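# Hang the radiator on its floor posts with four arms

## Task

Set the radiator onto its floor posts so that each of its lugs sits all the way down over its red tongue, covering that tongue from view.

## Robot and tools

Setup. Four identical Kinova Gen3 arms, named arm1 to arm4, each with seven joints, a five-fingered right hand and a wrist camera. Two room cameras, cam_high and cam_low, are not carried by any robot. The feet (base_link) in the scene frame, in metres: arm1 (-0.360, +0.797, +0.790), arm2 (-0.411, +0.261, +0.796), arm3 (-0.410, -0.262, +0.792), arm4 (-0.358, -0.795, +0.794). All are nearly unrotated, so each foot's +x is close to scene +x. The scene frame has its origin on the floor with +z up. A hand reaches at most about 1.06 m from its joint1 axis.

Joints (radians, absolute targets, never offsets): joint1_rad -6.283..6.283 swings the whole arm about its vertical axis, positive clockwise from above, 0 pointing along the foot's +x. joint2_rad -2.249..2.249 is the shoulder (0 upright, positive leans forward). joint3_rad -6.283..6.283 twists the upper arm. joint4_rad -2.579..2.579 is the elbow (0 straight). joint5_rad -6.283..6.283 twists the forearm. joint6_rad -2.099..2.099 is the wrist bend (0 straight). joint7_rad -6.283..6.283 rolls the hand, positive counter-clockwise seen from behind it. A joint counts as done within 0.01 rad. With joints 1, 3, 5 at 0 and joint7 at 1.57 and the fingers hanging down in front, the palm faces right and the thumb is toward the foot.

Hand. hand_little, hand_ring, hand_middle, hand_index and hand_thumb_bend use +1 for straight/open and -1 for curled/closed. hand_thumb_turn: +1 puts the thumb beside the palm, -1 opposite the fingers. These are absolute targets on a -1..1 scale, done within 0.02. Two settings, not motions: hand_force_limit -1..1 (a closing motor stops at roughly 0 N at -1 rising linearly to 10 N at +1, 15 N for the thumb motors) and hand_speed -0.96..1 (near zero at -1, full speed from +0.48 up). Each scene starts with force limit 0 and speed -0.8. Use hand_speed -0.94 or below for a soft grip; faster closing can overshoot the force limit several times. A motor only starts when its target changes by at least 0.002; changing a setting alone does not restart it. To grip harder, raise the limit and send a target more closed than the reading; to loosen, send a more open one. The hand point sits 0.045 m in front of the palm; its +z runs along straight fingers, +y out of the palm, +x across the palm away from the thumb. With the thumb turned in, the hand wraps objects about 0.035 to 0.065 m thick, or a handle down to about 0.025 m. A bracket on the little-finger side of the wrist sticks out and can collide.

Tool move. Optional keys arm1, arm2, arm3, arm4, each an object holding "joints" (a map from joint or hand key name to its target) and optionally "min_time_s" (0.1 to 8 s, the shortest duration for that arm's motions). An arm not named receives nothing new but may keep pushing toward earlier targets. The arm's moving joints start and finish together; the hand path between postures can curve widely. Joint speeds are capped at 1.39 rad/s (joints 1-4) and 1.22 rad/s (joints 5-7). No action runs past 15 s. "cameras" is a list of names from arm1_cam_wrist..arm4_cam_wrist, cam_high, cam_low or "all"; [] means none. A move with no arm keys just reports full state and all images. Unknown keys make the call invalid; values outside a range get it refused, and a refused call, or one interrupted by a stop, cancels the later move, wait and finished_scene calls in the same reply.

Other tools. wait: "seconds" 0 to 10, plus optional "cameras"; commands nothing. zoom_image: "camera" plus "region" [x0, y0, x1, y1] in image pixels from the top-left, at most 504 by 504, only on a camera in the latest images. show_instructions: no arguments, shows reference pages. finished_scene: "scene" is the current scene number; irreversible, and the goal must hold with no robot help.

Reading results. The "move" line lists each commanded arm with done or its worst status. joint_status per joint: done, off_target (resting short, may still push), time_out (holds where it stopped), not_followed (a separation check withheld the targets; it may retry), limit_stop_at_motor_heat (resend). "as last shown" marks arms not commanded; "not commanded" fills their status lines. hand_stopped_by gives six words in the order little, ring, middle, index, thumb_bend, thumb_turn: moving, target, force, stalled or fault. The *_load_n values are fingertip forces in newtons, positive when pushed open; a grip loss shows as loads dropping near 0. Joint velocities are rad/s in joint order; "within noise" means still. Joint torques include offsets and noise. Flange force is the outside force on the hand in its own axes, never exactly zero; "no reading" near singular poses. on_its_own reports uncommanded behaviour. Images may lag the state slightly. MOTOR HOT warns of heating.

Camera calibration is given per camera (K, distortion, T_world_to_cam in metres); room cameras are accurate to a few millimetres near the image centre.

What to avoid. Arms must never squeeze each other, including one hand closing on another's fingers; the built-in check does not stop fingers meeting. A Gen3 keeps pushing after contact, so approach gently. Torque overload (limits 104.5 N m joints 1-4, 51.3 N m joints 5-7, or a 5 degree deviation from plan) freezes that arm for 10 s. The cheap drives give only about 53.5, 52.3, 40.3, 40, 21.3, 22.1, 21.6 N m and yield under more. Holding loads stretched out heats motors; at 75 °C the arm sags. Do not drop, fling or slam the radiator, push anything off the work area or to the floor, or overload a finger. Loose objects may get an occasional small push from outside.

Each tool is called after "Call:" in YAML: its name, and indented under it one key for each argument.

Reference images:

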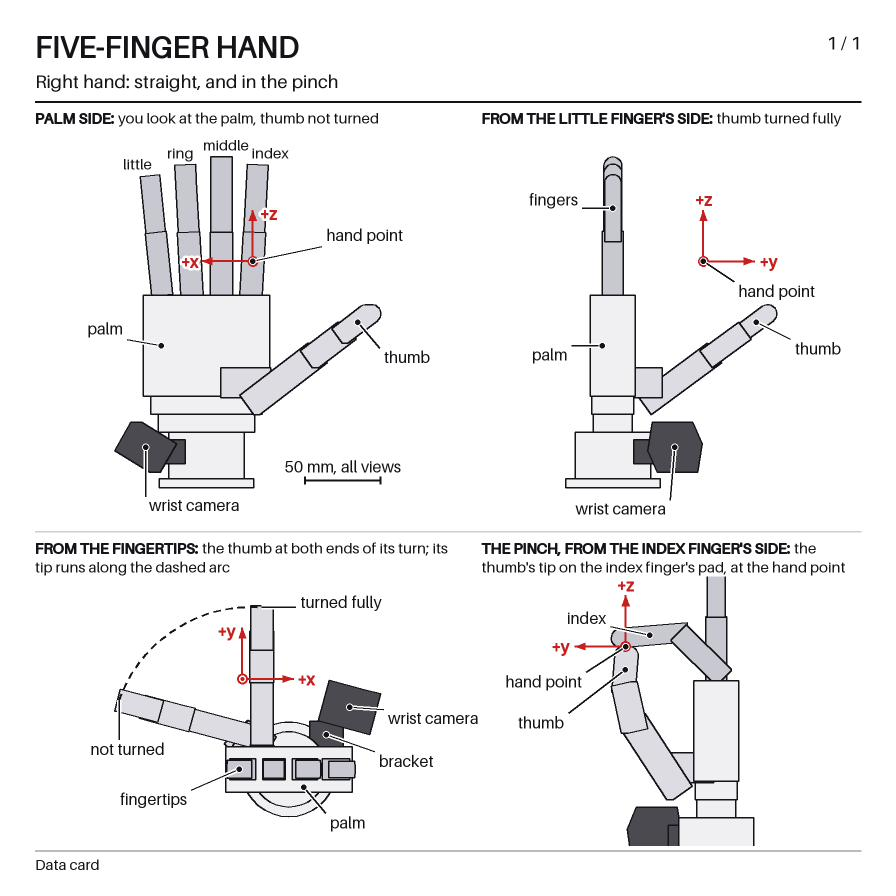

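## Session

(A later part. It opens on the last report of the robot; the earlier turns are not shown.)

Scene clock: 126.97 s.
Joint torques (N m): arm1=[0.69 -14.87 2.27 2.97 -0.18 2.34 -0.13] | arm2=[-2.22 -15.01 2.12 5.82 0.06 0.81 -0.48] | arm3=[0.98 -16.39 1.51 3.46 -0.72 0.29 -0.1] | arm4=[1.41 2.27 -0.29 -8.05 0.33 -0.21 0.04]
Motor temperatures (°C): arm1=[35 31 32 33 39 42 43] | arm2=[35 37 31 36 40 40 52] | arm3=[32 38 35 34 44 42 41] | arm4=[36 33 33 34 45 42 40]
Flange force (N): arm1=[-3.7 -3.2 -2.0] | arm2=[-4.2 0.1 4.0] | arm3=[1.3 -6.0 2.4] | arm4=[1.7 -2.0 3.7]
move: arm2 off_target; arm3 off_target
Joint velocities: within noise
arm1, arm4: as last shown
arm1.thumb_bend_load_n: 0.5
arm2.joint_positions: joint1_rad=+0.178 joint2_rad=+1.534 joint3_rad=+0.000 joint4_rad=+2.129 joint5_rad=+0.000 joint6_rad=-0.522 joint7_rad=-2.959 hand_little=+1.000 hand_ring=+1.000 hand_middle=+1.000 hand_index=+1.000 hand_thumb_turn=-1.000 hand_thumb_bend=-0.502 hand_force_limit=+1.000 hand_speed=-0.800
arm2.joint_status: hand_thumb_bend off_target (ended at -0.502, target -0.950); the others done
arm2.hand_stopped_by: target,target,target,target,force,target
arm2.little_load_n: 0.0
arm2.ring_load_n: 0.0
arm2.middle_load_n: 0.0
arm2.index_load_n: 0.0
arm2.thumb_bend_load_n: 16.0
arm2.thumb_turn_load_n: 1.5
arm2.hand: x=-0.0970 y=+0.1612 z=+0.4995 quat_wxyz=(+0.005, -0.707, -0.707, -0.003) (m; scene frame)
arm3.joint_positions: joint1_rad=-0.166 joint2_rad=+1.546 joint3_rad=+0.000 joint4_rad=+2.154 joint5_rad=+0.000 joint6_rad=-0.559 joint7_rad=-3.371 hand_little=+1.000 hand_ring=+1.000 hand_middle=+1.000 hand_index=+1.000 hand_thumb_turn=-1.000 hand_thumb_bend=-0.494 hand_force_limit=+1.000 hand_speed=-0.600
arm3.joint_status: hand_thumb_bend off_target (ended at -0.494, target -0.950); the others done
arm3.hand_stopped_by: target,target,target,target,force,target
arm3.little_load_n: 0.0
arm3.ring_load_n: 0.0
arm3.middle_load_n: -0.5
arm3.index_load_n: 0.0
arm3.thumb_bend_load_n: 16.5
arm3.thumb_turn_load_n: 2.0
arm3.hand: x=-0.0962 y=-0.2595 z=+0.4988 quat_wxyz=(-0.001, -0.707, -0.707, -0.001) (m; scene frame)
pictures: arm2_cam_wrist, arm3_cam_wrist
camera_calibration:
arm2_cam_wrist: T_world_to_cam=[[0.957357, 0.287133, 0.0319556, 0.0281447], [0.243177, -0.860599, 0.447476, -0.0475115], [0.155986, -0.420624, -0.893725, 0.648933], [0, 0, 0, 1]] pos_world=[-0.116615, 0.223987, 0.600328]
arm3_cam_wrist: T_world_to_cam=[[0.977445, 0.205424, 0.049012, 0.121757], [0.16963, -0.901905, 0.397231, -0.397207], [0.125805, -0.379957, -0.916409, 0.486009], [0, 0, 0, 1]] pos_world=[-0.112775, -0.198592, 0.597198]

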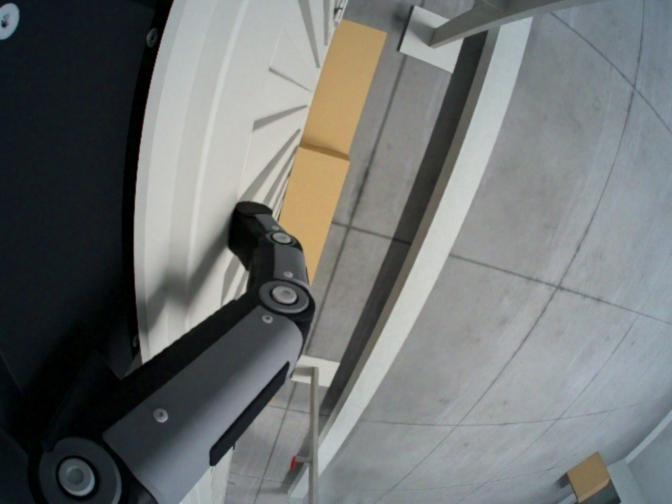

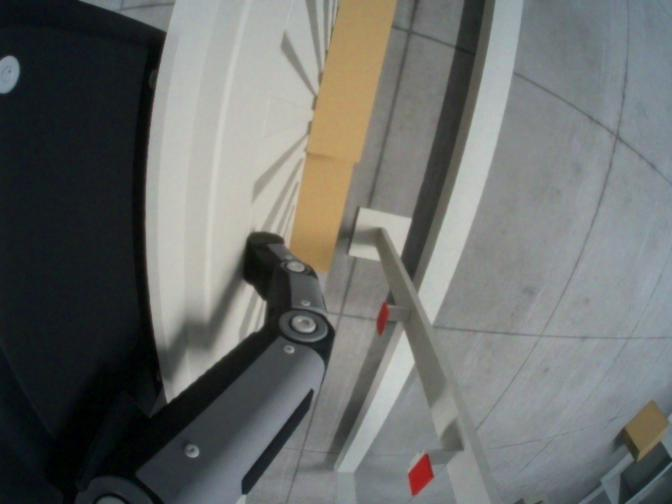

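Call:
move:
  arm2: {"joints":{"joint2_rad":1.5196,"joint4_rad":2.1428,"joint6_rad":-0.5206},"min_time_s":2}
  arm3: {"joints":{"joint2_rad":1.5317,"joint4_rad":2.1678,"joint6_rad":-0.5579},"min_time_s":2}
  cameras: ["arm2_cam_wrist","arm3_cam_wrist","arm1_cam_wrist"]

Scene clock: 130.77 s.
Joint torques (N m): arm1=[0.7 -14.92 2.24 2.95 -0.19 2.33 -0.11] | arm2=[-2.19 -17.54 2.45 6.9 0 0.53 -0.44] | arm3=[0.87 -19.19 1.64 4.59 -0.76 0.01 -0.08] | arm4=[1.4 2.29 -0.26 -8.01 0.33 -0.19 0.06]
Motor temperatures (°C): arm1=[35 31 32 33 39 42 43] | arm2=[35 37 31 36 40 40 52] | arm3=[32 38 35 34 44 42 41] | arm4=[35 33 33 34 45 42 40]
Flange force (N): arm1=[-3.7 -3.1 -2.0] | arm2=[-4.1 0.2 12.7] | arm3=[0.8 -6.5 11.9] | arm4=[1.7 -1.8 3.7]
move: arm2 done; arm3 done
Joint velocities: within noise
arm1, arm4: as last shown
arm1.thumb_bend_load_n: 0.0
arm2.joint_positions: joint1_rad=+0.178 joint2_rad=+1.520 joint3_rad=+0.000 joint4_rad=+2.143 joint5_rad=+0.000 joint6_rad=-0.521 joint7_rad=-2.959 hand_little=+1.000 hand_ring=+1.000 hand_middle=+1.000 hand_index=+1.000 hand_thumb_turn=-1.000 hand_thumb_bend=-0.502 hand_force_limit=+1.000 hand_speed=-0.800
arm2.joint_status: all done
arm2.hand_stopped_by: target,target,target,target,force,target
arm2.little_load_n: 0.0
arm2.ring_load_n: 0.0
arm2.middle_load_n: 0.0
arm2.index_load_n: 0.0
arm2.thumb_bend_load_n: 16.5
arm2.thumb_turn_load_n: 1.5
arm2.hand: x=-0.0969 y=+0.1611 z=+0.5055 quat_wxyz=(+0.005, -0.707, -0.707, -0.003) (m; scene frame)
arm3.joint_positions: joint1_rad=-0.166 joint2_rad=+1.532 joint3_rad=+0.000 joint4_rad=+2.168 joint5_rad=+0.000 joint6_rad=-0.558 joint7_rad=-3.371 hand_little=+1.000 hand_ring=+1.000 hand_middle=+1.000 hand_index=+1.000 hand_thumb_turn=-1.000 hand_thumb_bend=-0.494 hand_force_limit=+1.000 hand_speed=-0.600
arm3.joint_status: all done
arm3.hand_stopped_by: target,target,target,target,force,target
arm3.little_load_n: 0.0
arm3.ring_load_n: 0.0
arm3.middle_load_n: 0.0
arm3.index_load_n: 0.0
arm3.thumb_bend_load_n: 18.5
arm3.thumb_turn_load_n: 2.0
arm3.hand: x=-0.0961 y=-0.2594 z=+0.5048 quat_wxyz=(-0.001, -0.707, -0.707, -0.001) (m; scene frame)
pictures: arm1_cam_wrist, arm2_cam_wrist, arm3_cam_wrist
camera_calibration:
arm1_cam_wrist: T_world_to_cam=[[-0.971711, 0.0368682, 0.233277, -0.245324], [-0.191528, 0.454907, -0.869699, 0.2191], [-0.138184, -0.889775, -0.434977, 0.807452], [0, 0, 0, 1]] pos_world=[-0.0848438, 0.627826, 0.599003]
arm2_cam_wrist: T_world_to_cam=[[0.95735, 0.287173, 0.0318284, 0.0279276], [0.24327, -0.860582, 0.447457, -0.0501575], [0.155889, -0.42063, -0.893739, 0.654189], [0, 0, 0, 1]] pos_world=[-0.116515, 0.223987, 0.606229]
arm3_cam_wrist: T_world_to_cam=[[0.977445, 0.205424, 0.049012, 0.121273], [0.16963, -0.901905, 0.397231, -0.399584], [0.125805, -0.379957, -0.916409, 0.49139], [0, 0, 0, 1]] pos_world=[-0.112575, -0.198592, 0.603098]

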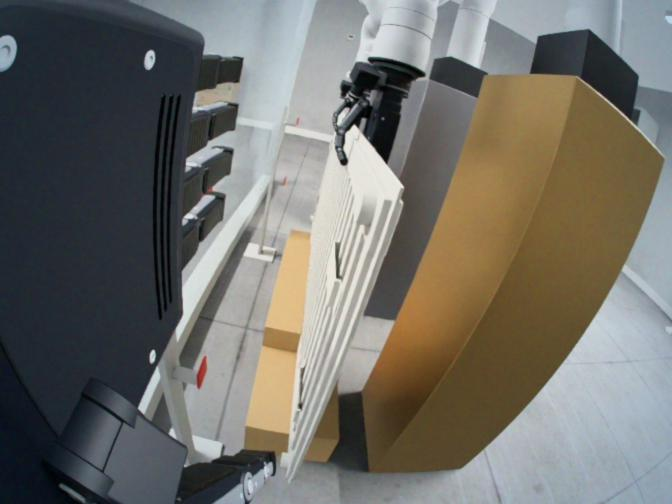

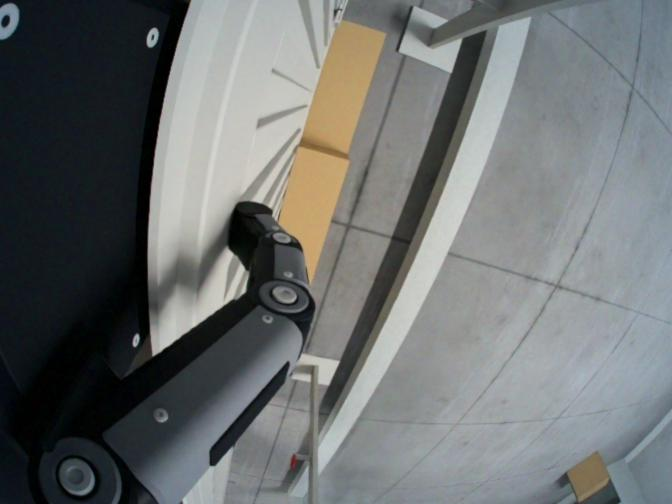

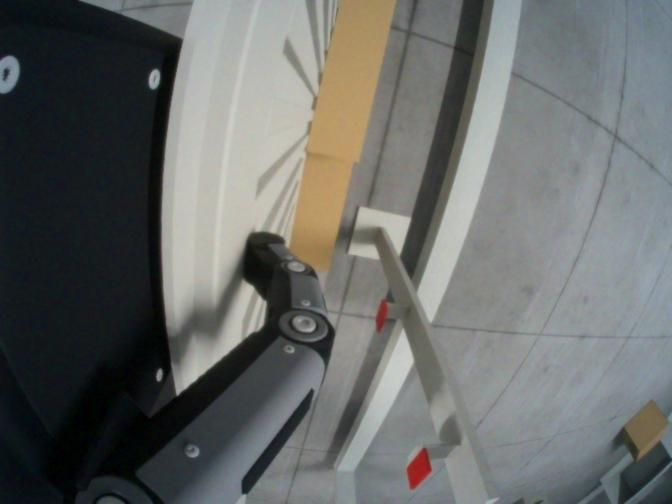

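Call:
move:
  arm1: {"joints":{"joint1_rad":0.567,"joint2_rad":0.552,"joint3_rad":0,"joint4_rad":2.467,"joint5_rad":0,"joint6_rad":0.1226,"joint7_rad":-2.547},"min_time_s":4}
  arm2: {"joints":{"hand_thumb_bend":0.6,"hand_speed":0}}
  arm3: {"joints":{"hand_thumb_bend":0.6,"hand_speed":0}}
  cameras: ["cam_high"]

Scene clock: 141.50 s.
Joint torques (N m): arm1=[0.84 -10.87 0.06 0.26 0.21 0.01 -0.13] | arm2=[-2.19 -15.47 1.82 3.7 0.06 -0.13 -0.59] | arm3=[0.83 -15.93 1.23 3.46 -0.62 0.3 -0.1] | arm4=[1.41 2.3 -0.31 -8.01 0.33 -0.19 0.04]
Motor temperatures (°C): arm1=[34 31 32 33 39 42 42] | arm2=[35 37 31 36 40 40 52] | arm3=[32 38 35 34 44 42 41] | arm4=[35 33 33 34 45 42 40]
Flange force (N): arm1=[0.7 4.6 -2.1] | arm2=[-4.0 -2.0 0.2] | arm3=[0.9 -5.2 1.4] | arm4=[1.7 -2.1 3.7]
move: arm1 done; arm2 done; arm3 done
Joint velocities: within noise
arm1.joint_positions: joint1_rad=+0.567 joint2_rad=+0.552 joint3_rad=+0.000 joint4_rad=+2.467 joint5_rad=+0.000 joint6_rad=+0.123 joint7_rad=-2.547 hand_little=+1.000 hand_ring=+1.000 hand_middle=+1.000 hand_index=+1.000 hand_thumb_turn=+1.000 hand_thumb_bend=+1.000 hand_force_limit=+0.000 hand_speed=-0.800
arm1.joint_status: all done
arm1.hand_stopped_by: target,target,target,target,target,target
arm1.little_load_n: 0.0
arm1.ring_load_n: 0.0
arm1.middle_load_n: -0.5
arm1.index_load_n: 0.0
arm1.thumb_bend_load_n: 0.0
arm1.thumb_turn_load_n: 0.0
arm1.hand: x=-0.0986 y=+0.6001 z=+0.7943 quat_wxyz=(+0.007, -0.707, -0.707, +0.001) (m; scene frame)
arm2.joint_positions: joint1_rad=+0.178 joint2_rad=+1.520 joint3_rad=+0.000 joint4_rad=+2.143 joint5_rad=+0.000 joint6_rad=-0.521 joint7_rad=-2.959 hand_little=+1.000 hand_ring=+1.000 hand_middle=+1.000 hand_index=+1.000 hand_thumb_turn=-1.000 hand_thumb_bend=+0.600 hand_force_limit=+1.000 hand_speed=+0.000
arm2.joint_status: all done
arm2.hand_stopped_by: target,target,target,target,target,target
arm2.little_load_n: 0.0
arm2.ring_load_n: 0.0
arm2.middle_load_n: 0.0
arm2.index_load_n: 0.0
arm2.thumb_bend_load_n: 0.0
arm2.thumb_turn_load_n: 0.0
arm2.hand: x=-0.0969 y=+0.1611 z=+0.5055 quat_wxyz=(+0.005, -0.707, -0.707, -0.003) (m; scene frame)
arm3.joint_positions: joint1_rad=-0.166 joint2_rad=+1.532 joint3_rad=+0.000 joint4_rad=+2.168 joint5_rad=+0.000 joint6_rad=-0.558 joint7_rad=-3.371 hand_little=+1.000 hand_ring=+1.000 hand_middle=+1.000 hand_index=+1.000 hand_thumb_turn=-1.000 hand_thumb_bend=+0.600 hand_force_limit=+1.000 hand_speed=+0.000
arm3.joint_status: all done
arm3.hand_stopped_by: target,target,target,target,target,target
arm3.little_load_n: 0.0
arm3.ring_load_n: 0.0
arm3.middle_load_n: 0.0
arm3.index_load_n: 0.0
arm3.thumb_bend_load_n: 0.0
arm3.thumb_turn_load_n: 0.0
arm3.hand: x=-0.0961 y=-0.2594 z=+0.5048 quat_wxyz=(-0.001, -0.707, -0.707, -0.001) (m; scene frame)
arm4: as last shown
pictures: cam_high

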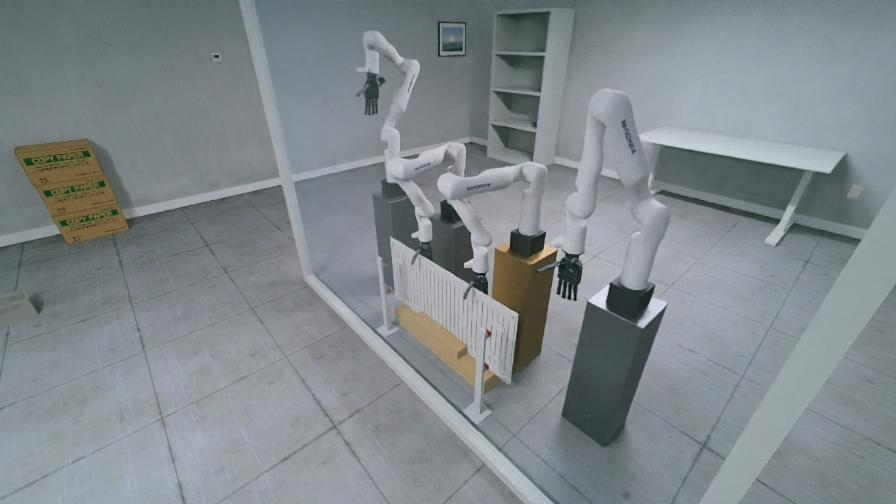

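Call:
move:
  arm1: {"joints":{"joint1_rad":1.0757,"joint2_rad":1.0583,"joint3_rad":0,"joint4_rad":1.7321,"joint5_rad":0,"joint6_rad":0.3512,"joint7_rad":-2.0379,"hand_thumb_turn":-1,"hand_thumb_bend":0.6,"hand_speed":0},"min_time_s":4}
  arm4: {"joints":{"joint1_rad":-1.1886,"joint2_rad":1.0469,"joint3_rad":0,"joint4_rad":1.8986,"joint5_rad":0,"joint6_rad":0.1960,"joint7_rad":-4.2842,"hand_thumb_turn":-1,"hand_thumb_bend":0.6,"hand_speed":0},"min_time_s":4}
  cameras: ["cam_high","arm1_cam_wrist","arm4_cam_wrist"]

Scene clock: 150.00 s.
Joint torques (N m): arm1=[0.91 -19.49 0.23 -1.65 0.21 -0.02 -0.15] | arm2=[-2.17 -15.45 1.91 3.7 0.05 -0.14 -0.61] | arm3=[0.83 -15.92 1.2 3.46 -0.66 0.3 -0.08] | arm4=[1.46 -17.98 0.01 -1.66 0.32 0.35 0.05]
Motor temperatures (°C): arm1=[34 31 32 33 39 42 42] | arm2=[35 37 31 36 40 40 52] | arm3=[32 38 35 34 44 42 41] | arm4=[35 33 33 34 45 42 40]
Flange force (N): arm1=[-2.8 3.1 0.3] | arm2=[-4.0 -1.9 0.2] | arm3=[0.8 -5.2 1.3] | arm4=[0.6 -4.2 0.7]
move: arm1 done; arm4 done
Joint velocities: within noise
arm1.joint_positions: joint1_rad=+1.076 joint2_rad=+1.058 joint3_rad=+0.000 joint4_rad=+1.732 joint5_rad=+0.000 joint6_rad=+0.351 joint7_rad=-2.038 hand_little=+1.000 hand_ring=+1.000 hand_middle=+1.000 hand_index=+1.000 hand_thumb_turn=-1.000 hand_thumb_bend=+0.600 hand_force_limit=+0.000 hand_speed=+0.000
arm1.joint_status: all done
arm1.hand_stopped_by: target,target,target,target,target,target
arm1.little_load_n: 0.0
arm1.ring_load_n: 0.0
arm1.middle_load_n: 0.0
arm1.index_load_n: 0.0
arm1.thumb_bend_load_n: 0.0
arm1.thumb_turn_load_n: 0.0
arm1.hand: x=-0.1091 y=+0.3319 z=+0.6570 quat_wxyz=(+0.007, -0.707, -0.707, +0.001) (m; scene frame)
arm2, arm3: as last shown
arm4.joint_positions: joint1_rad=-1.189 joint2_rad=+1.047 joint3_rad=+0.000 joint4_rad=+1.899 joint5_rad=+0.000 joint6_rad=+0.196 joint7_rad=-4.284 hand_little=+1.000 hand_ring=+1.000 hand_middle=+1.000 hand_index=+1.000 hand_thumb_turn=-1.000 hand_thumb_bend=+0.600 hand_force_limit=+0.000 hand_speed=+0.000
arm4.joint_status: all done
arm4.hand_stopped_by: target,target,target,target,target,target
arm4.little_load_n: 0.0
arm4.ring_load_n: 0.0
arm4.middle_load_n: 0.0
arm4.index_load_n: 0.0
arm4.thumb_bend_load_n: 0.0
arm4.thumb_turn_load_n: 0.0
arm4.hand: x=-0.0981 y=-0.4491 z=+0.6600 quat_wxyz=(-0.001, -0.707, -0.707, -0.001) (m; scene frame)
pictures: arm1_cam_wrist, arm4_cam_wrist, cam_high
camera_calibration:
arm1_cam_wrist: T_world_to_cam=[[0.974521, 0.222242, 0.0302808, 0.0062893], [0.186939, -0.879383, 0.437881, 0.0362601], [0.123944, -0.421064, -0.898523, 0.859401], [0, 0, 0, 1]] pos_world=[-0.119425, 0.392351, 0.756124]
arm4_cam_wrist: T_world_to_cam=[[0.967829, 0.251477, -0.00819006, 0.222159], [0.231043, -0.875357, 0.424698, -0.636982], [0.0996325, -0.412927, -0.905298, 0.539483], [0, 0, 0, 1]] pos_world=[-0.121591, -0.390687, 0.760738]

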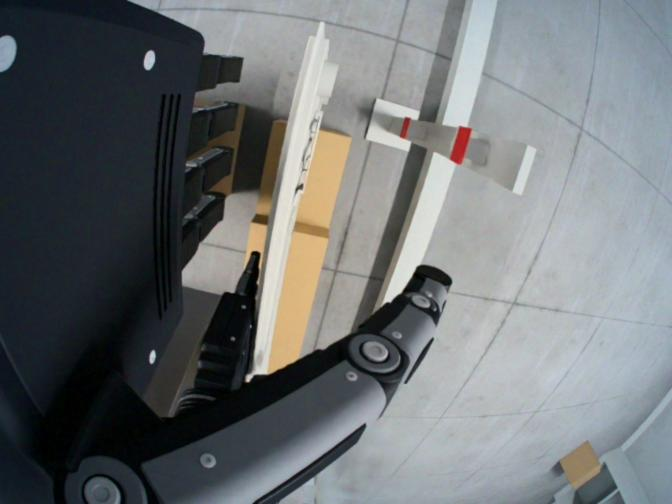

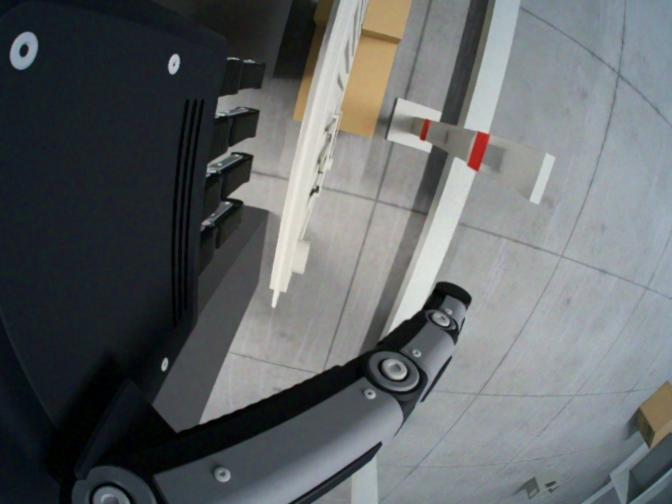

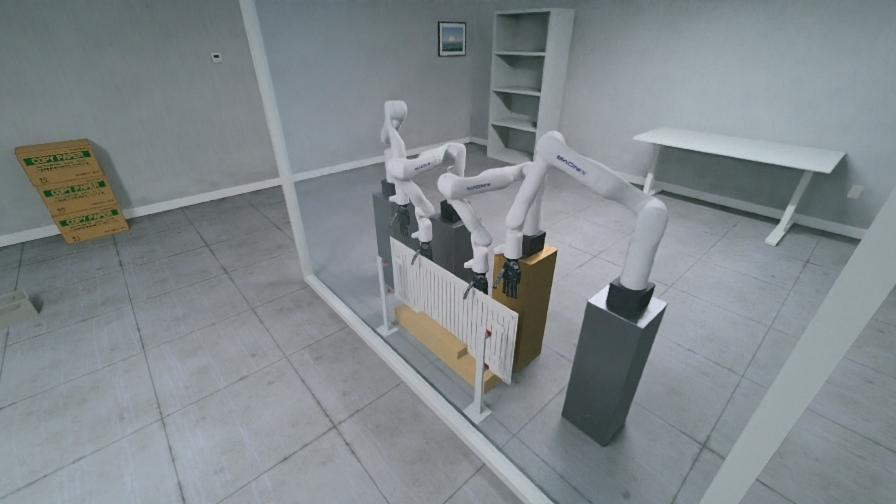

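Call:
move:
  arm1: {"joints":{"joint2_rad":1.4275,"joint4_rad":1.5271,"joint6_rad":0.1870},"min_time_s":3}
  arm4: {"joints":{"joint2_rad":1.4365,"joint4_rad":1.6778,"joint6_rad":0.0273},"min_time_s":3}
  cameras: ["cam_low","arm1_cam_wrist","arm4_cam_wrist"]

Scene clock: 154.77 s.
Joint torques (N m): arm1=[0.98 -20.35 0.26 -0.29 0.19 0.01 -0.15] | arm2=[-2.16 -15.46 1.89 3.72 0.05 -0.1 -0.61] | arm3=[0.86 -15.91 1.19 3.47 -0.64 0.27 -0.1] | arm4=[1.44 -18.84 0.05 -0.21 0.3 0.34 0.04]
Motor temperatures (°C): arm1=[34 31 32 33 39 42 42] | arm2=[35 37 31 36 40 40 52] | arm3=[32 38 35 34 44 42 41] | arm4=[35 33 33 34 45 42 40]
Flange force (N): arm1=[-2.8 3.3 1.6] | arm2=[-3.9 -2.0 0.3] | arm3=[0.9 -5.0 1.3] | arm4=[0.6 -3.9 -0.1]
move: arm1 done; arm4 done
Joint velocities: within noise
arm1.joint_positions: joint1_rad=+1.076 joint2_rad=+1.427 joint3_rad=+0.000 joint4_rad=+1.527 joint5_rad=+0.000 joint6_rad=+0.187 joint7_rad=-2.038 hand_little=+1.000 hand_ring=+1.000 hand_middle=+1.000 hand_index=+1.000 hand_thumb_turn=-1.000 hand_thumb_bend=+0.600 hand_force_limit=+0.000 hand_speed=+0.000
arm1.joint_status: all done
arm1.hand_stopped_by: target,target,target,target,target,target
arm1.little_load_n: 0.0
arm1.ring_load_n: 0.0
arm1.middle_load_n: 0.0
arm1.index_load_n: 0.0
arm1.thumb_bend_load_n: 0.0
arm1.thumb_turn_load_n: 0.0
arm1.hand: x=-0.1108 y=+0.3332 z=+0.4970 quat_wxyz=(+0.007, -0.707, -0.707, +0.001) (m; scene frame)
arm2, arm3: as last shown
arm3.ring_load_n: 0.5
arm4.joint_positions: joint1_rad=-1.189 joint2_rad=+1.436 joint3_rad=+0.000 joint4_rad=+1.678 joint5_rad=+0.000 joint6_rad=+0.027 joint7_rad=-4.284 hand_little=+1.000 hand_ring=+1.000 hand_middle=+1.000 hand_index=+1.000 hand_thumb_turn=-1.000 hand_thumb_bend=+0.600 hand_force_limit=+0.000 hand_speed=+0.000
arm4.joint_status: all done
arm4.hand_stopped_by: target,target,target,target,target,target
arm4.little_load_n: 0.0
arm4.ring_load_n: 0.0
arm4.middle_load_n: 0.0
arm4.index_load_n: 0.0
arm4.thumb_bend_load_n: 0.0
arm4.thumb_turn_load_n: 0.0
arm4.hand: x=-0.0978 y=-0.4491 z=+0.4999 quat_wxyz=(-0.001, -0.707, -0.707, -0.001) (m; scene frame)
pictures: arm1_cam_wrist, arm4_cam_wrist, cam_low
camera_calibration:
arm1_cam_wrist: T_world_to_cam=[[0.974521, 0.222244, 0.0302795, 0.0125017], [0.186942, -0.879382, 0.437881, 0.107782], [0.123944, -0.421063, -0.898523, 0.716395], [0, 0, 0, 1]] pos_world=[-0.121125, 0.393651, 0.596124]
arm4_cam_wrist: T_world_to_cam=[[0.96781, 0.251542, -0.00832947, 0.220664], [0.231159, -0.87532, 0.424712, -0.569038], [0.099542, -0.412966, -0.90529, 0.394485], [0, 0, 0, 1]] pos_world=[-0.12129, -0.390688, 0.600639]

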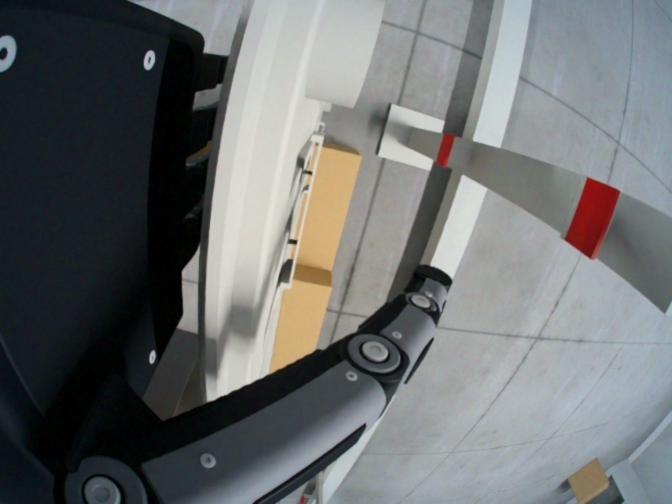

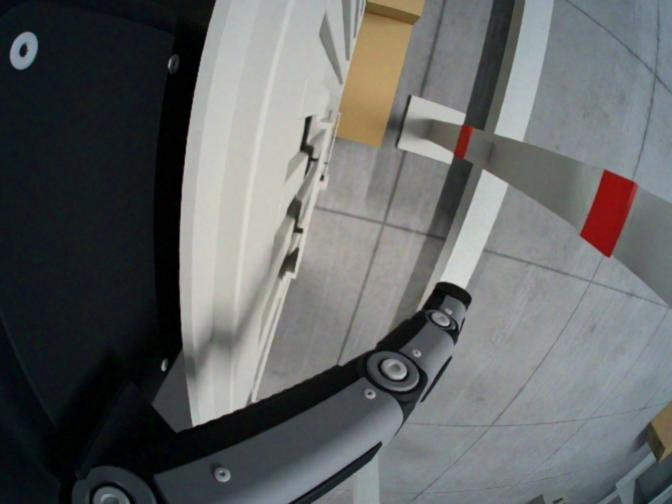

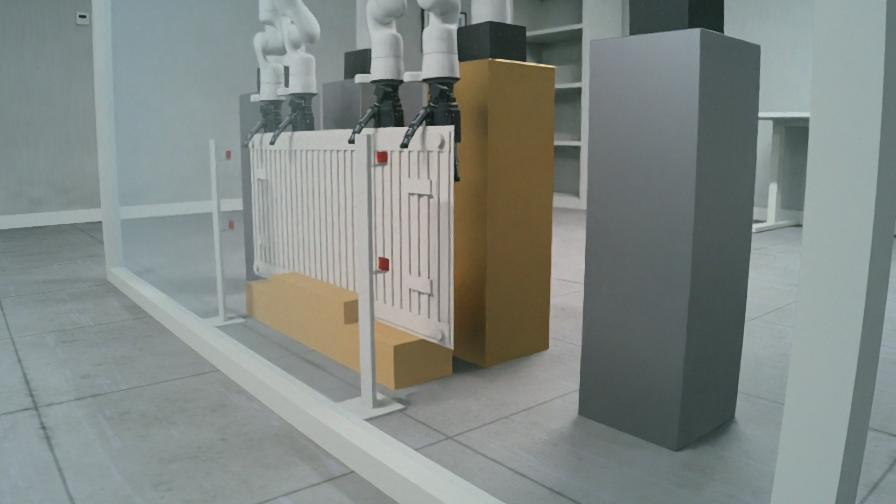

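Call:
zoom_image:
  camera: "arm1_cam_wrist"
  region: [240, 80, 380, 310]

Call:
zoom_image:
  camera: "arm4_cam_wrist"
  region: [240, 90, 380, 320]

Call:
zoom_image:
  camera: "arm1_cam_wrist"
  region: [420, 100, 672, 320]

Scaled by 2.191 from the camera's 672x504 image, which has a finer 960x720 frame.

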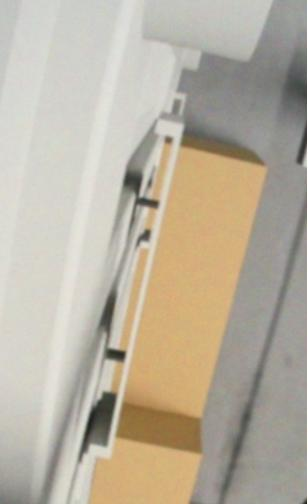

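Scaled by 2.191 from the camera's 672x504 image, which has a finer 960x720 frame.

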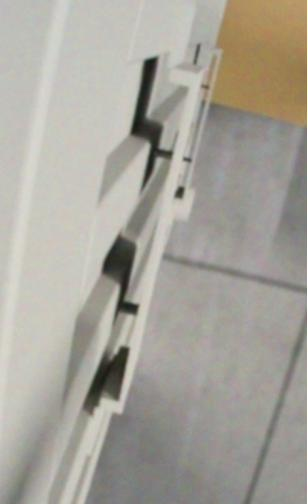

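Scaled by 2.000 from the camera's 672x504 image, which has a finer 960x720 frame.

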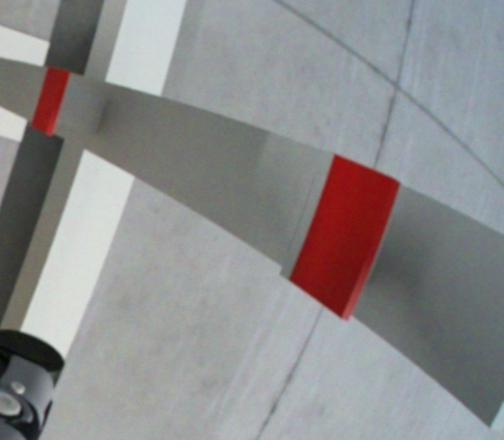

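Call:
move:
  arm2: {"joints":{"joint2_rad":1.5343,"joint4_rad":2.1295,"joint6_rad":-0.5221,"hand_thumb_bend":-0.3},"min_time_s":1}
  arm3: {"joints":{"joint2_rad":1.5463,"joint4_rad":2.1545,"joint6_rad":-0.5592,"hand_thumb_bend":-0.3},"min_time_s":1}

Call:
move:
  arm2: {"joints":{"hand_thumb_bend":-0.95,"hand_speed":-0.8,"hand_force_limit":0.6}}
  arm3: {"joints":{"hand_thumb_bend":-0.95,"hand_speed":-0.8,"hand_force_limit":0.6}}
  cameras: ["arm1_cam_wrist","arm4_cam_wrist","arm2_cam_wrist"]

Call:
zoom_image:
  camera: "arm1_cam_wrist"
  region: [150, 150, 280, 420]

Call:
zoom_image:
  camera: "arm4_cam_wrist"
  region: [140, 150, 270, 420]

Call:
zoom_image:
  camera: "arm2_cam_wrist"
  region: [90, 150, 220, 420]

Scene clock: 157.07 s.
Joint torques (N m): arm1=[0.97 -20.29 0.3 -0.27 0.23 0.01 -0.17] | arm2=[-2.2 -15.46 1.86 3.73 0.03 -0.1 -0.59] | arm3=[0.83 -15.95 1.22 3.45 -0.62 0.3 -0.12] | arm4=[1.46 -18.95 0.06 -0.24 0.29 0.36 0.04]
Motor temperatures (°C): arm1=[34 31 32 33 39 42 42] | arm2=[35 37 31 36 40 40 52] | arm3=[32 38 35 34 44 42 41] | arm4=[35 33 33 34 45 42 40]
Flange force (N): arm1=[-2.9 3.3 1.5] | arm2=[-4.1 -2.1 0.2] | arm3=[0.8 -5.2 1.3] | arm4=[0.5 -4.0 0.2]
move: arm2 done; arm3 done
Joint velocities: within noise
arm1, arm4: as last shown
arm1.middle_load_n: 0.5
arm2.joint_positions: joint1_rad=+0.178 joint2_rad=+1.534 joint3_rad=+0.000 joint4_rad=+2.129 joint5_rad=+0.000 joint6_rad=-0.522 joint7_rad=-2.959 hand_little=+1.000 hand_ring=+1.000 hand_middle=+1.000 hand_index=+1.000 hand_thumb_turn=-1.000 hand_thumb_bend=-0.300 hand_force_limit=+1.000 hand_speed=+0.000
arm2.joint_status: all done
arm2.hand_stopped_by: target,target,target,target,target,target
arm2.little_load_n: 0.0
arm2.ring_load_n: 0.0
arm2.middle_load_n: 0.0
arm2.index_load_n: 0.0
arm2.thumb_bend_load_n: -0.5
arm2.thumb_turn_load_n: 0.0
arm2.hand: x=-0.0970 y=+0.1612 z=+0.4995 quat_wxyz=(+0.005, -0.707, -0.707, -0.003) (m; scene frame)
arm3.joint_positions: joint1_rad=-0.166 joint2_rad=+1.546 joint3_rad=+0.000 joint4_rad=+2.154 joint5_rad=+0.000 joint6_rad=-0.559 joint7_rad=-3.371 hand_little=+1.000 hand_ring=+1.000 hand_middle=+1.000 hand_index=+1.000 hand_thumb_turn=-1.000 hand_thumb_bend=-0.300 hand_force_limit=+1.000 hand_speed=+0.000
arm3.joint_status: all done
arm3.hand_stopped_by: target,target,target,target,target,target
arm3.little_load_n: 0.0
arm3.ring_load_n: 0.0
arm3.middle_load_n: 0.0
arm3.index_load_n: 0.0
arm3.thumb_bend_load_n: 0.0
arm3.thumb_turn_load_n: 0.0
arm3.hand: x=-0.0962 y=-0.2594 z=+0.4988 quat_wxyz=(-0.001, -0.707, -0.707, -0.001) (m; scene frame)
pictures: none

Scene clock: 159.60 s.
Joint torques (N m): arm1=[0.98 -20.27 0.27 -0.25 0.2 0.01 -0.16] | arm2=[-1.98 -15.77 2.61 4.87 -0.09 0.32 -0.52] | arm3=[0.59 -15.83 0.51 4.05 -0.48 0.61 -0.14] | arm4=[1.48 -18.93 0.05 -0.23 0.31 0.36 0.05]
Motor temperatures (°C): arm1=[34 31 32 33 39 42 42] | arm2=[35 37 31 36 40 40 52] | arm3=[32 38 35 34 44 42 41] | arm4=[35 33 33 34 45 42 40]
Flange force (N): arm1=[-2.9 3.3 1.5] | arm2=[-3.1 -1.2 3.7] | arm3=[-0.3 -4.6 2.4] | arm4=[0.6 -4.0 0.1]
move: arm2 off_target; arm3 off_target
Joint velocities: within noise
arm1, arm4: as last shown
arm1.middle_load_n: 0.0
arm2.joint_positions: joint1_rad=+0.178 joint2_rad=+1.534 joint3_rad=+0.000 joint4_rad=+2.129 joint5_rad=+0.000 joint6_rad=-0.522 joint7_rad=-2.959 hand_little=+1.000 hand_ring=+1.000 hand_middle=+1.000 hand_index=+1.000 hand_thumb_turn=-1.000 hand_thumb_bend=-0.490 hand_force_limit=+0.600 hand_speed=-0.800
arm2.joint_status: hand_thumb_bend off_target (ended at -0.490, target -0.950); the others done
arm2.hand_stopped_by: target,target,target,target,force,target
arm2.little_load_n: 0.0
arm2.ring_load_n: 0.0
arm2.middle_load_n: -0.5
arm2.index_load_n: 0.0
arm2.thumb_bend_load_n: 12.0
arm2.thumb_turn_load_n: 1.0
arm2.hand: x=-0.0970 y=+0.1612 z=+0.4995 quat_wxyz=(+0.005, -0.707, -0.707, -0.003) (m; scene frame)
arm3.joint_positions: joint1_rad=-0.166 joint2_rad=+1.546 joint3_rad=+0.000 joint4_rad=+2.154 joint5_rad=+0.000 joint6_rad=-0.559 joint7_rad=-3.371 hand_little=+1.000 hand_ring=+1.000 hand_middle=+1.000 hand_index=+1.000 hand_thumb_turn=-1.000 hand_thumb_bend=-0.484 hand_force_limit=+0.600 hand_speed=-0.800
arm3.joint_status: hand_thumb_bend off_target (ended at -0.484, target -0.950); the others done
arm3.hand_stopped_by: target,target,target,target,force,target
arm3.little_load_n: 0.0
arm3.ring_load_n: 0.5
arm3.middle_load_n: 0.0
arm3.index_load_n: 0.0
arm3.thumb_bend_load_n: 11.5
arm3.thumb_turn_load_n: 2.0
arm3.hand: x=-0.0962 y=-0.2595 z=+0.4988 quat_wxyz=(-0.001, -0.707, -0.707, -0.001) (m; scene frame)
pictures: arm1_cam_wrist, arm2_cam_wrist, arm4_cam_wrist
camera_calibration:
arm1_cam_wrist: T_world_to_cam=[[0.974521, 0.222244, 0.0302795, 0.0125017], [0.186942, -0.879382, 0.437881, 0.107782], [0.123944, -0.421063, -0.898523, 0.716395], [0, 0, 0, 1]] pos_world=[-0.121125, 0.393651, 0.596124]
arm2_cam_wrist: T_world_to_cam=[[0.957372, 0.287093, 0.0318699, 0.0283022], [0.243181, -0.860609, 0.447454, -0.0474715], [0.155889, -0.42063, -0.893739, 0.648947], [0, 0, 0, 1]] pos_world=[-0.116715, 0.223987, 0.600329]
arm4_cam_wrist: T_world_to_cam=[[0.967806, 0.251561, -0.0082294, 0.220611], [0.231136, -0.875334, 0.424696, -0.569036], [0.0996334, -0.412926, -0.905299, 0.394516], [0, 0, 0, 1]] pos_world=[-0.121291, -0.390688, 0.600638]

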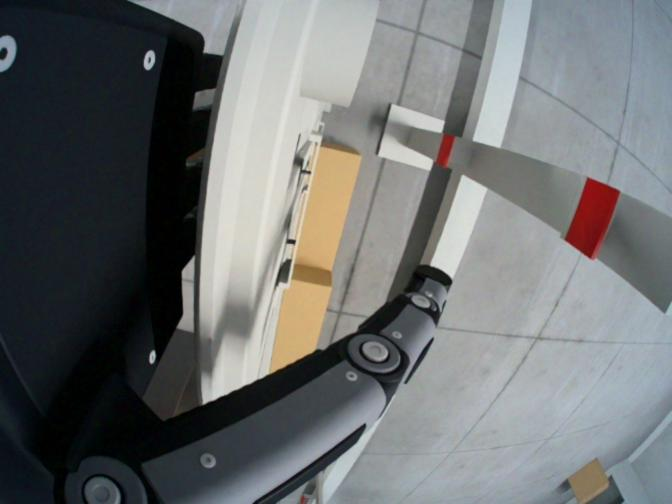

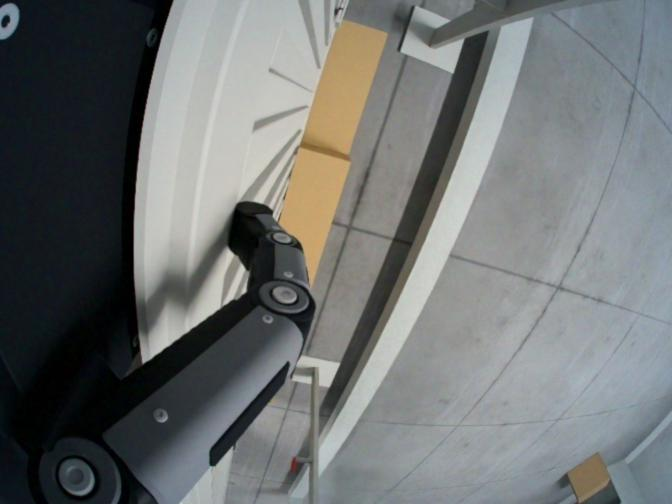

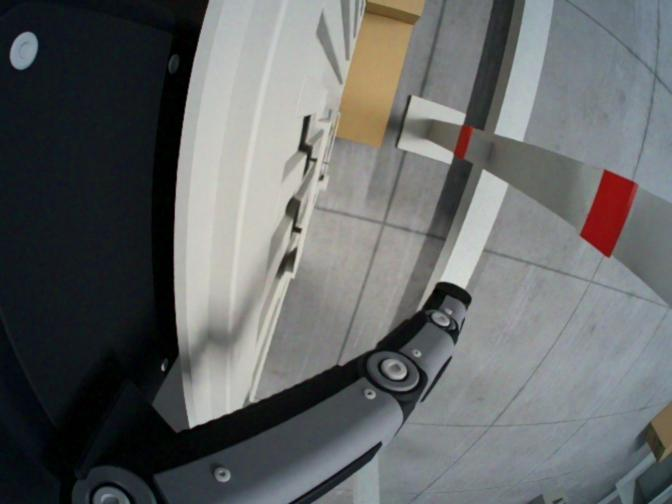

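Scaled by 1.867 from the camera's 672x504 image, which has a finer 960x720 frame.

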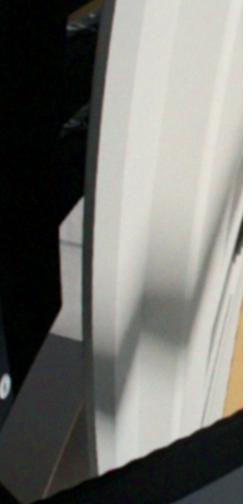

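Scaled by 1.867 from the camera's 672x504 image, which has a finer 960x720 frame.

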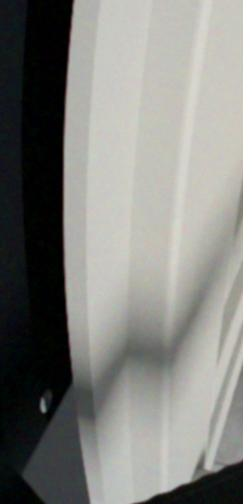

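Scaled by 1.867 from the camera's 672x504 image, which has a finer 960x720 frame.

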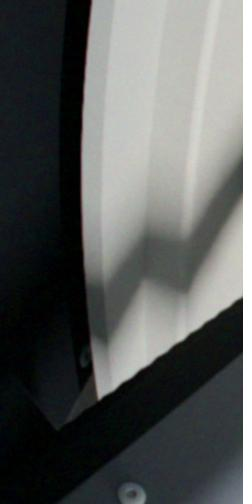

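Call:
move:
  arm1: {"joints":{"joint1_rad":1.0597,"joint2_rad":1.4291,"joint4_rad":1.5145,"joint6_rad":0.1980,"joint7_rad":-2.0539,"hand_thumb_bend":-0.3},"min_time_s":2}
  arm4: {"joints":{"joint1_rad":-1.1799,"joint2_rad":1.4366,"joint4_rad":1.6717,"joint6_rad":0.0333,"joint7_rad":-4.2755,"hand_thumb_bend":-0.3},"min_time_s":2}
  cameras: ["arm1_cam_wrist","arm4_cam_wrist"]

Scene clock: 162.73 s.
Joint torques (N m): arm1=[0.97 -20.38 0.25 -0.39 0.22 -0.02 -0.17] | arm2=[-1.98 -15.76 2.6 4.73 -0.09 0.28 -0.5] | arm3=[0.53 -16.1 0.5 4.19 -0.48 0.62 -0.13] | arm4=[1.44 -19.02 0.06 -0.3 0.32 0.32 0.04]
Motor temperatures (°C): arm1=[34 31 32 33 39 42 42] | arm2=[35 37 31 36 40 40 52] | arm3=[32 38 35 34 44 42 41] | arm4=[35 33 33 34 45 42 40]
Flange force (N): arm1=[-2.8 3.3 1.4] | arm2=[-3.0 -1.3 3.3] | arm3=[-0.5 -4.7 3.4] | arm4=[0.6 -3.9 0.2]
move: arm1 done; arm4 done
Joint velocities: within noise
arm1.joint_positions: joint1_rad=+1.060 joint2_rad=+1.429 joint3_rad=+0.000 joint4_rad=+1.515 joint5_rad=+0.000 joint6_rad=+0.198 joint7_rad=-2.054 hand_little=+1.000 hand_ring=+1.000 hand_middle=+1.000 hand_index=+1.000 hand_thumb_turn=-1.000 hand_thumb_bend=-0.291 hand_force_limit=+0.000 hand_speed=+0.000
arm1.joint_status: all done
arm1.hand_stopped_by: target,target,target,target,force,target
arm1.little_load_n: 0.0
arm1.ring_load_n: 0.0
arm1.middle_load_n: 0.0
arm1.index_load_n: 0.0
arm1.thumb_bend_load_n: 0.0
arm1.thumb_turn_load_n: 0.0
arm1.hand: x=-0.1023 y=+0.3333 z=+0.4969 quat_wxyz=(+0.007, -0.707, -0.707, +0.001) (m; scene frame)
arm2, arm3: as last shown
arm2.middle_load_n: 0.0
arm3.ring_load_n: 0.0
arm3.thumb_turn_load_n: 1.5
arm4.joint_positions: joint1_rad=-1.180 joint2_rad=+1.437 joint3_rad=+0.000 joint4_rad=+1.672 joint5_rad=+0.000 joint6_rad=+0.033 joint7_rad=-4.276 hand_little=+1.000 hand_ring=+1.000 hand_middle=+1.000 hand_index=+1.000 hand_thumb_turn=-1.000 hand_thumb_bend=-0.300 hand_force_limit=+0.000 hand_speed=+0.000
arm4.joint_status: all done
arm4.hand_stopped_by: target,target,target,target,target,target
arm4.little_load_n: 0.0
arm4.ring_load_n: 0.0
arm4.middle_load_n: 0.0
arm4.index_load_n: 0.0
arm4.thumb_bend_load_n: 0.0
arm4.thumb_turn_load_n: 0.0
arm4.hand: x=-0.0937 y=-0.4491 z=+0.5000 quat_wxyz=(-0.001, -0.707, -0.707, -0.001) (m; scene frame)
pictures: arm1_cam_wrist, arm4_cam_wrist
camera_calibration:
arm1_cam_wrist: T_world_to_cam=[[0.974521, 0.222244, 0.0302795, 0.00419905], [0.186942, -0.879382, 0.437881, 0.106325], [0.123944, -0.421063, -0.898523, 0.715294], [0, 0, 0, 1]] pos_world=[-0.112625, 0.393751, 0.596024]
arm4_cam_wrist: T_world_to_cam=[[0.967835, 0.251448, -0.00831234, 0.216677], [0.231057, -0.875307, 0.424794, -0.570128], [0.0995376, -0.413051, -0.905252, 0.393979], [0, 0, 0, 1]] pos_world=[-0.117191, -0.390787, 0.600638]

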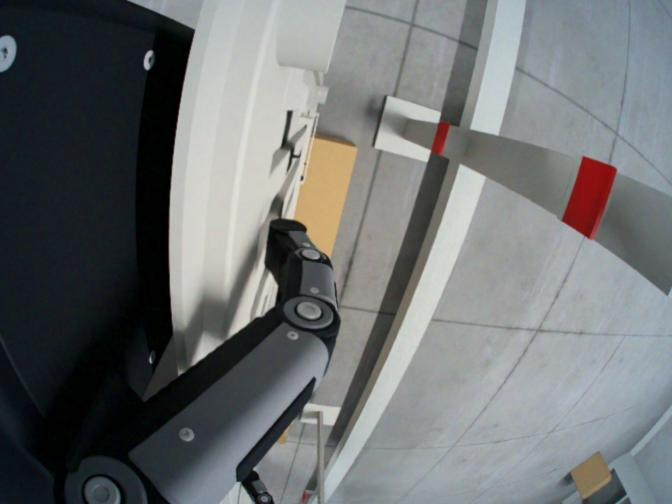

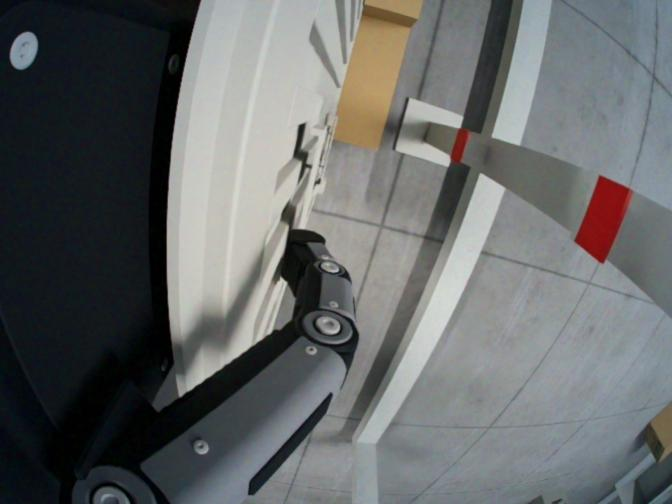

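Call:
move:
  arm1: {"joints":{"joint1_rad":1.0531,"joint2_rad":1.4298,"joint4_rad":1.5093,"joint6_rad":0.2025,"joint7_rad":-2.0605},"min_time_s":1}
  arm4: {"joints":{"joint1_rad":-1.1734,"joint2_rad":1.4366,"joint4_rad":1.6671,"joint6_rad":0.0378,"joint7_rad":-4.2690},"min_time_s":1}

Call:
move:
  arm1: {"joints":{"hand_thumb_bend":-0.95,"hand_speed":-0.6,"hand_force_limit":1.0}}
  arm4: {"joints":{"hand_thumb_bend":-0.95,"hand_speed":-0.6,"hand_force_limit":1.0}}
  arm2: {"joints":{"hand_thumb_bend":-0.98,"hand_speed":-0.6,"hand_force_limit":1.0}}
  arm3: {"joints":{"hand_thumb_bend":-0.98,"hand_speed":-0.6,"hand_force_limit":1.0}}
  cameras: ["arm1_cam_wrist","arm4_cam_wrist"]

Scene clock: 165.10 s.
Joint torques (N m): arm1=[0.93 -20.42 0.23 -0.42 0.19 -0.02 -0.16] | arm2=[-1.94 -14.6 2.54 5.91 -0.08 0.89 -0.53] | arm3=[0.35 -16.08 0.23 4.55 -0.31 0.66 -0.01] | arm4=[2.59 -19.76 1.57 -1.44 0.22 -0.22 -0.06]
Motor temperatures (°C): arm1=[34 31 32 33 39 42 42] | arm2=[35 37 31 36 40 40 52] | arm3=[32 38 35 34 44 42 41] | arm4=[35 33 33 34 45 42 40]
Flange force (N): arm1=[-2.8 3.3 1.4] | arm2=[-3.5 0.7 3.3] | arm3=[-0.7 -3.9 4.2] | arm4=[0.1 -7.0 -0.5]
move: arm1 done; arm4 done
Joint velocities: within noise
arm1.joint_positions: joint1_rad=+1.053 joint2_rad=+1.430 joint3_rad=+0.000 joint4_rad=+1.509 joint5_rad=+0.000 joint6_rad=+0.203 joint7_rad=-2.060 hand_little=+1.000 hand_ring=+1.000 hand_middle=+1.000 hand_index=+1.000 hand_thumb_turn=-1.000 hand_thumb_bend=-0.291 hand_force_limit=+0.000 hand_speed=+0.000
arm1.joint_status: all done
arm1.hand_stopped_by: target,target,target,target,force,target
arm1.little_load_n: 0.0
arm1.ring_load_n: 0.0
arm1.middle_load_n: 0.0
arm1.index_load_n: 0.0
arm1.thumb_bend_load_n: 0.0
arm1.thumb_turn_load_n: -0.5
arm1.hand: x=-0.0987 y=+0.3333 z=+0.4969 quat_wxyz=(+0.007, -0.707, -0.707, +0.001) (m; scene frame)
arm2, arm3: as last shown
arm2.thumb_bend_load_n: 11.0
arm2.thumb_turn_load_n: 0.5
arm2.hand: x=-0.0969 y=+0.1612 z=+0.4995 quat_wxyz=(+0.005, -0.707, -0.707, -0.003) (m; scene frame)
arm3.thumb_bend_load_n: 10.5
arm3.thumb_turn_load_n: 2.0
arm4.joint_positions: joint1_rad=-1.173 joint2_rad=+1.437 joint3_rad=+0.000 joint4_rad=+1.667 joint5_rad=+0.000 joint6_rad=+0.038 joint7_rad=-4.269 hand_little=+1.000 hand_ring=+1.000 hand_middle=+1.000 hand_index=+1.000 hand_thumb_turn=-1.000 hand_thumb_bend=-0.300 hand_force_limit=+0.000 hand_speed=+0.000
arm4.joint_status: all done
arm4.hand_stopped_by: target,target,target,target,target,target
arm4.little_load_n: 0.0
arm4.ring_load_n: 0.0
arm4.middle_load_n: 0.0
arm4.index_load_n: 0.0
arm4.thumb_bend_load_n: 0.0
arm4.thumb_turn_load_n: 0.0
arm4.hand: x=-0.0907 y=-0.4491 z=+0.5000 quat_wxyz=(-0.001, -0.707, -0.707, -0.001) (m; scene frame)
pictures: none

Scene clock: 166.57 s.
Joint torques (N m): arm1=[0.51 -20.73 0.28 0.88 0.51 0.73 0.12] | arm2=[-2.04 -14.93 2.47 5.73 -0.01 0.79 -0.5] | arm3=[0.47 -16.41 0.34 4.01 -0.4 0.44 -0.12] | arm4=[1.46 -20.19 -0.45 -0.91 0.19 0.16 -0.04]
Motor temperatures (°C): arm1=[34 31 32 33 39 42 42] | arm2=[35 37 31 36 40 40 52] | arm3=[32 38 35 34 44 42 41] | arm4=[35 33 33 34 45 42 40]
Flange force (N): arm1=[-5.3 4.1 5.0] | arm2=[-3.6 0.2 3.7] | arm3=[-0.7 -4.8 3.7] | arm4=[-0.6 -4.3 1.7]
move: arm1 off_target; arm2 off_target; arm3 off_target; arm4 off_target
Joint velocities: within noise
arm1.joint_positions: joint1_rad=+1.053 joint2_rad=+1.430 joint3_rad=+0.000 joint4_rad=+1.509 joint5_rad=+0.000 joint6_rad=+0.203 joint7_rad=-2.060 hand_little=+1.000 hand_ring=+1.000 hand_middle=+1.000 hand_index=+1.000 hand_thumb_turn=-1.000 hand_thumb_bend=-0.507 hand_force_limit=+1.000 hand_speed=-0.600
arm1.joint_status: hand_thumb_bend off_target (ended at -0.507, target -0.950); the others done
arm1.hand_stopped_by: target,target,target,target,force,target
arm1.little_load_n: 0.0
arm1.ring_load_n: 0.0
arm1.middle_load_n: 0.0
arm1.index_load_n: 0.0
arm1.thumb_bend_load_n: 15.0
arm1.thumb_turn_load_n: 2.5
arm1.hand: x=-0.0987 y=+0.3333 z=+0.4969 quat_wxyz=(+0.007, -0.707, -0.707, +0.001) (m; scene frame)
arm2.joint_positions: joint1_rad=+0.178 joint2_rad=+1.534 joint3_rad=+0.000 joint4_rad=+2.129 joint5_rad=+0.000 joint6_rad=-0.522 joint7_rad=-2.959 hand_little=+1.000 hand_ring=+1.000 hand_middle=+1.000 hand_index=+1.000 hand_thumb_turn=-1.000 hand_thumb_bend=-0.499 hand_force_limit=+1.000 hand_speed=-0.600
arm2.joint_status: hand_thumb_bend off_target (ended at -0.499, target -0.980); the others done
arm2.hand_stopped_by: target,target,target,target,force,target
arm2.little_load_n: 0.0
arm2.ring_load_n: 0.0
arm2.middle_load_n: 0.0
arm2.index_load_n: 0.0
arm2.thumb_bend_load_n: 14.5
arm2.thumb_turn_load_n: 1.0
arm2.hand: x=-0.0969 y=+0.1612 z=+0.4995 quat_wxyz=(+0.005, -0.707, -0.707, -0.003) (m; scene frame)
arm3.joint_positions: joint1_rad=-0.166 joint2_rad=+1.546 joint3_rad=+0.000 joint4_rad=+2.154 joint5_rad=+0.000 joint6_rad=-0.559 joint7_rad=-3.371 hand_little=+1.000 hand_ring=+1.000 hand_middle=+1.000 hand_index=+1.000 hand_thumb_turn=-1.000 hand_thumb_bend=-0.495 hand_force_limit=+1.000 hand_speed=-0.600
arm3.joint_status: hand_thumb_bend off_target (ended at -0.495, target -0.980); the others done
arm3.hand_stopped_by: target,target,target,target,force,target
arm3.little_load_n: 0.0
arm3.ring_load_n: 0.0
arm3.middle_load_n: 0.0
arm3.index_load_n: 0.0
arm3.thumb_bend_load_n: 17.0
arm3.thumb_turn_load_n: 2.5
arm3.hand: x=-0.0962 y=-0.2595 z=+0.4988 quat_wxyz=(-0.001, -0.707, -0.707, -0.001) (m; scene frame)
arm4.joint_positions: joint1_rad=-1.173 joint2_rad=+1.437 joint3_rad=+0.000 joint4_rad=+1.667 joint5_rad=+0.000 joint6_rad=+0.038 joint7_rad=-4.269 hand_little=+1.000 hand_ring=+1.000 hand_middle=+1.000 hand_index=+1.000 hand_thumb_turn=-1.000 hand_thumb_bend=-0.496 hand_force_limit=+1.000 hand_speed=-0.600
arm4.joint_status: hand_thumb_bend off_target (ended at -0.496, target -0.950); the others done
arm4.hand_stopped_by: target,target,target,target,force,target
arm4.little_load_n: 0.0
arm4.ring_load_n: 0.0
arm4.middle_load_n: 0.0
arm4.index_load_n: 0.0
arm4.thumb_bend_load_n: 14.0
arm4.thumb_turn_load_n: 2.5
arm4.hand: x=-0.0907 y=-0.4491 z=+0.5000 quat_wxyz=(-0.001, -0.707, -0.707, -0.001) (m; scene frame)
pictures: arm1_cam_wrist, arm4_cam_wrist
camera_calibration:
arm1_cam_wrist: T_world_to_cam=[[0.974519, 0.222251, 0.0303008, 0.000653047], [0.18695, -0.87942, 0.437801, 0.105803], [0.123949, -0.420981, -0.898561, 0.714881], [0, 0, 0, 1]] pos_world=[-0.109025, 0.393851, 0.596024]
arm4_cam_wrist: T_world_to_cam=[[0.967827, 0.251486, -0.00816715, 0.213604], [0.231051, -0.875394, 0.424618, -0.570817], [0.0996359, -0.412844, -0.905336, 0.393902], [0, 0, 0, 1]] pos_world=[-0.114091, -0.390788, 0.600738]

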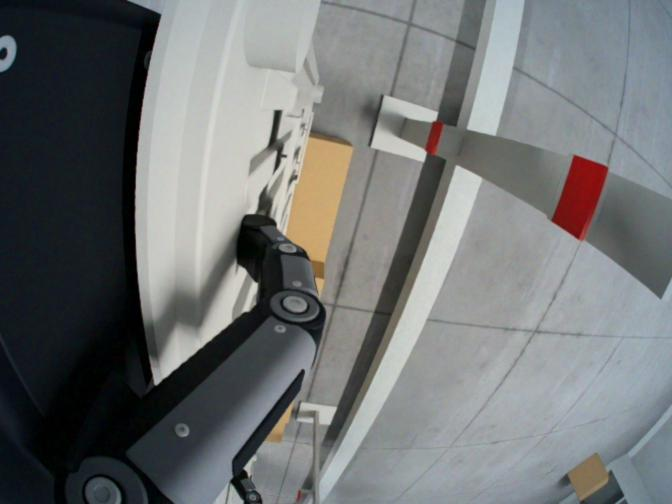

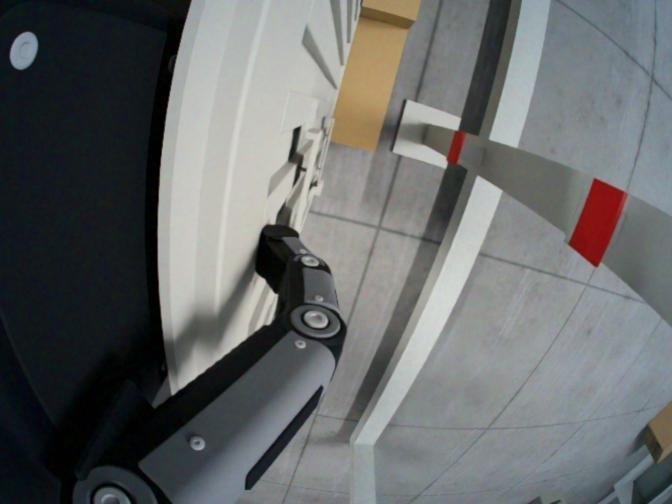

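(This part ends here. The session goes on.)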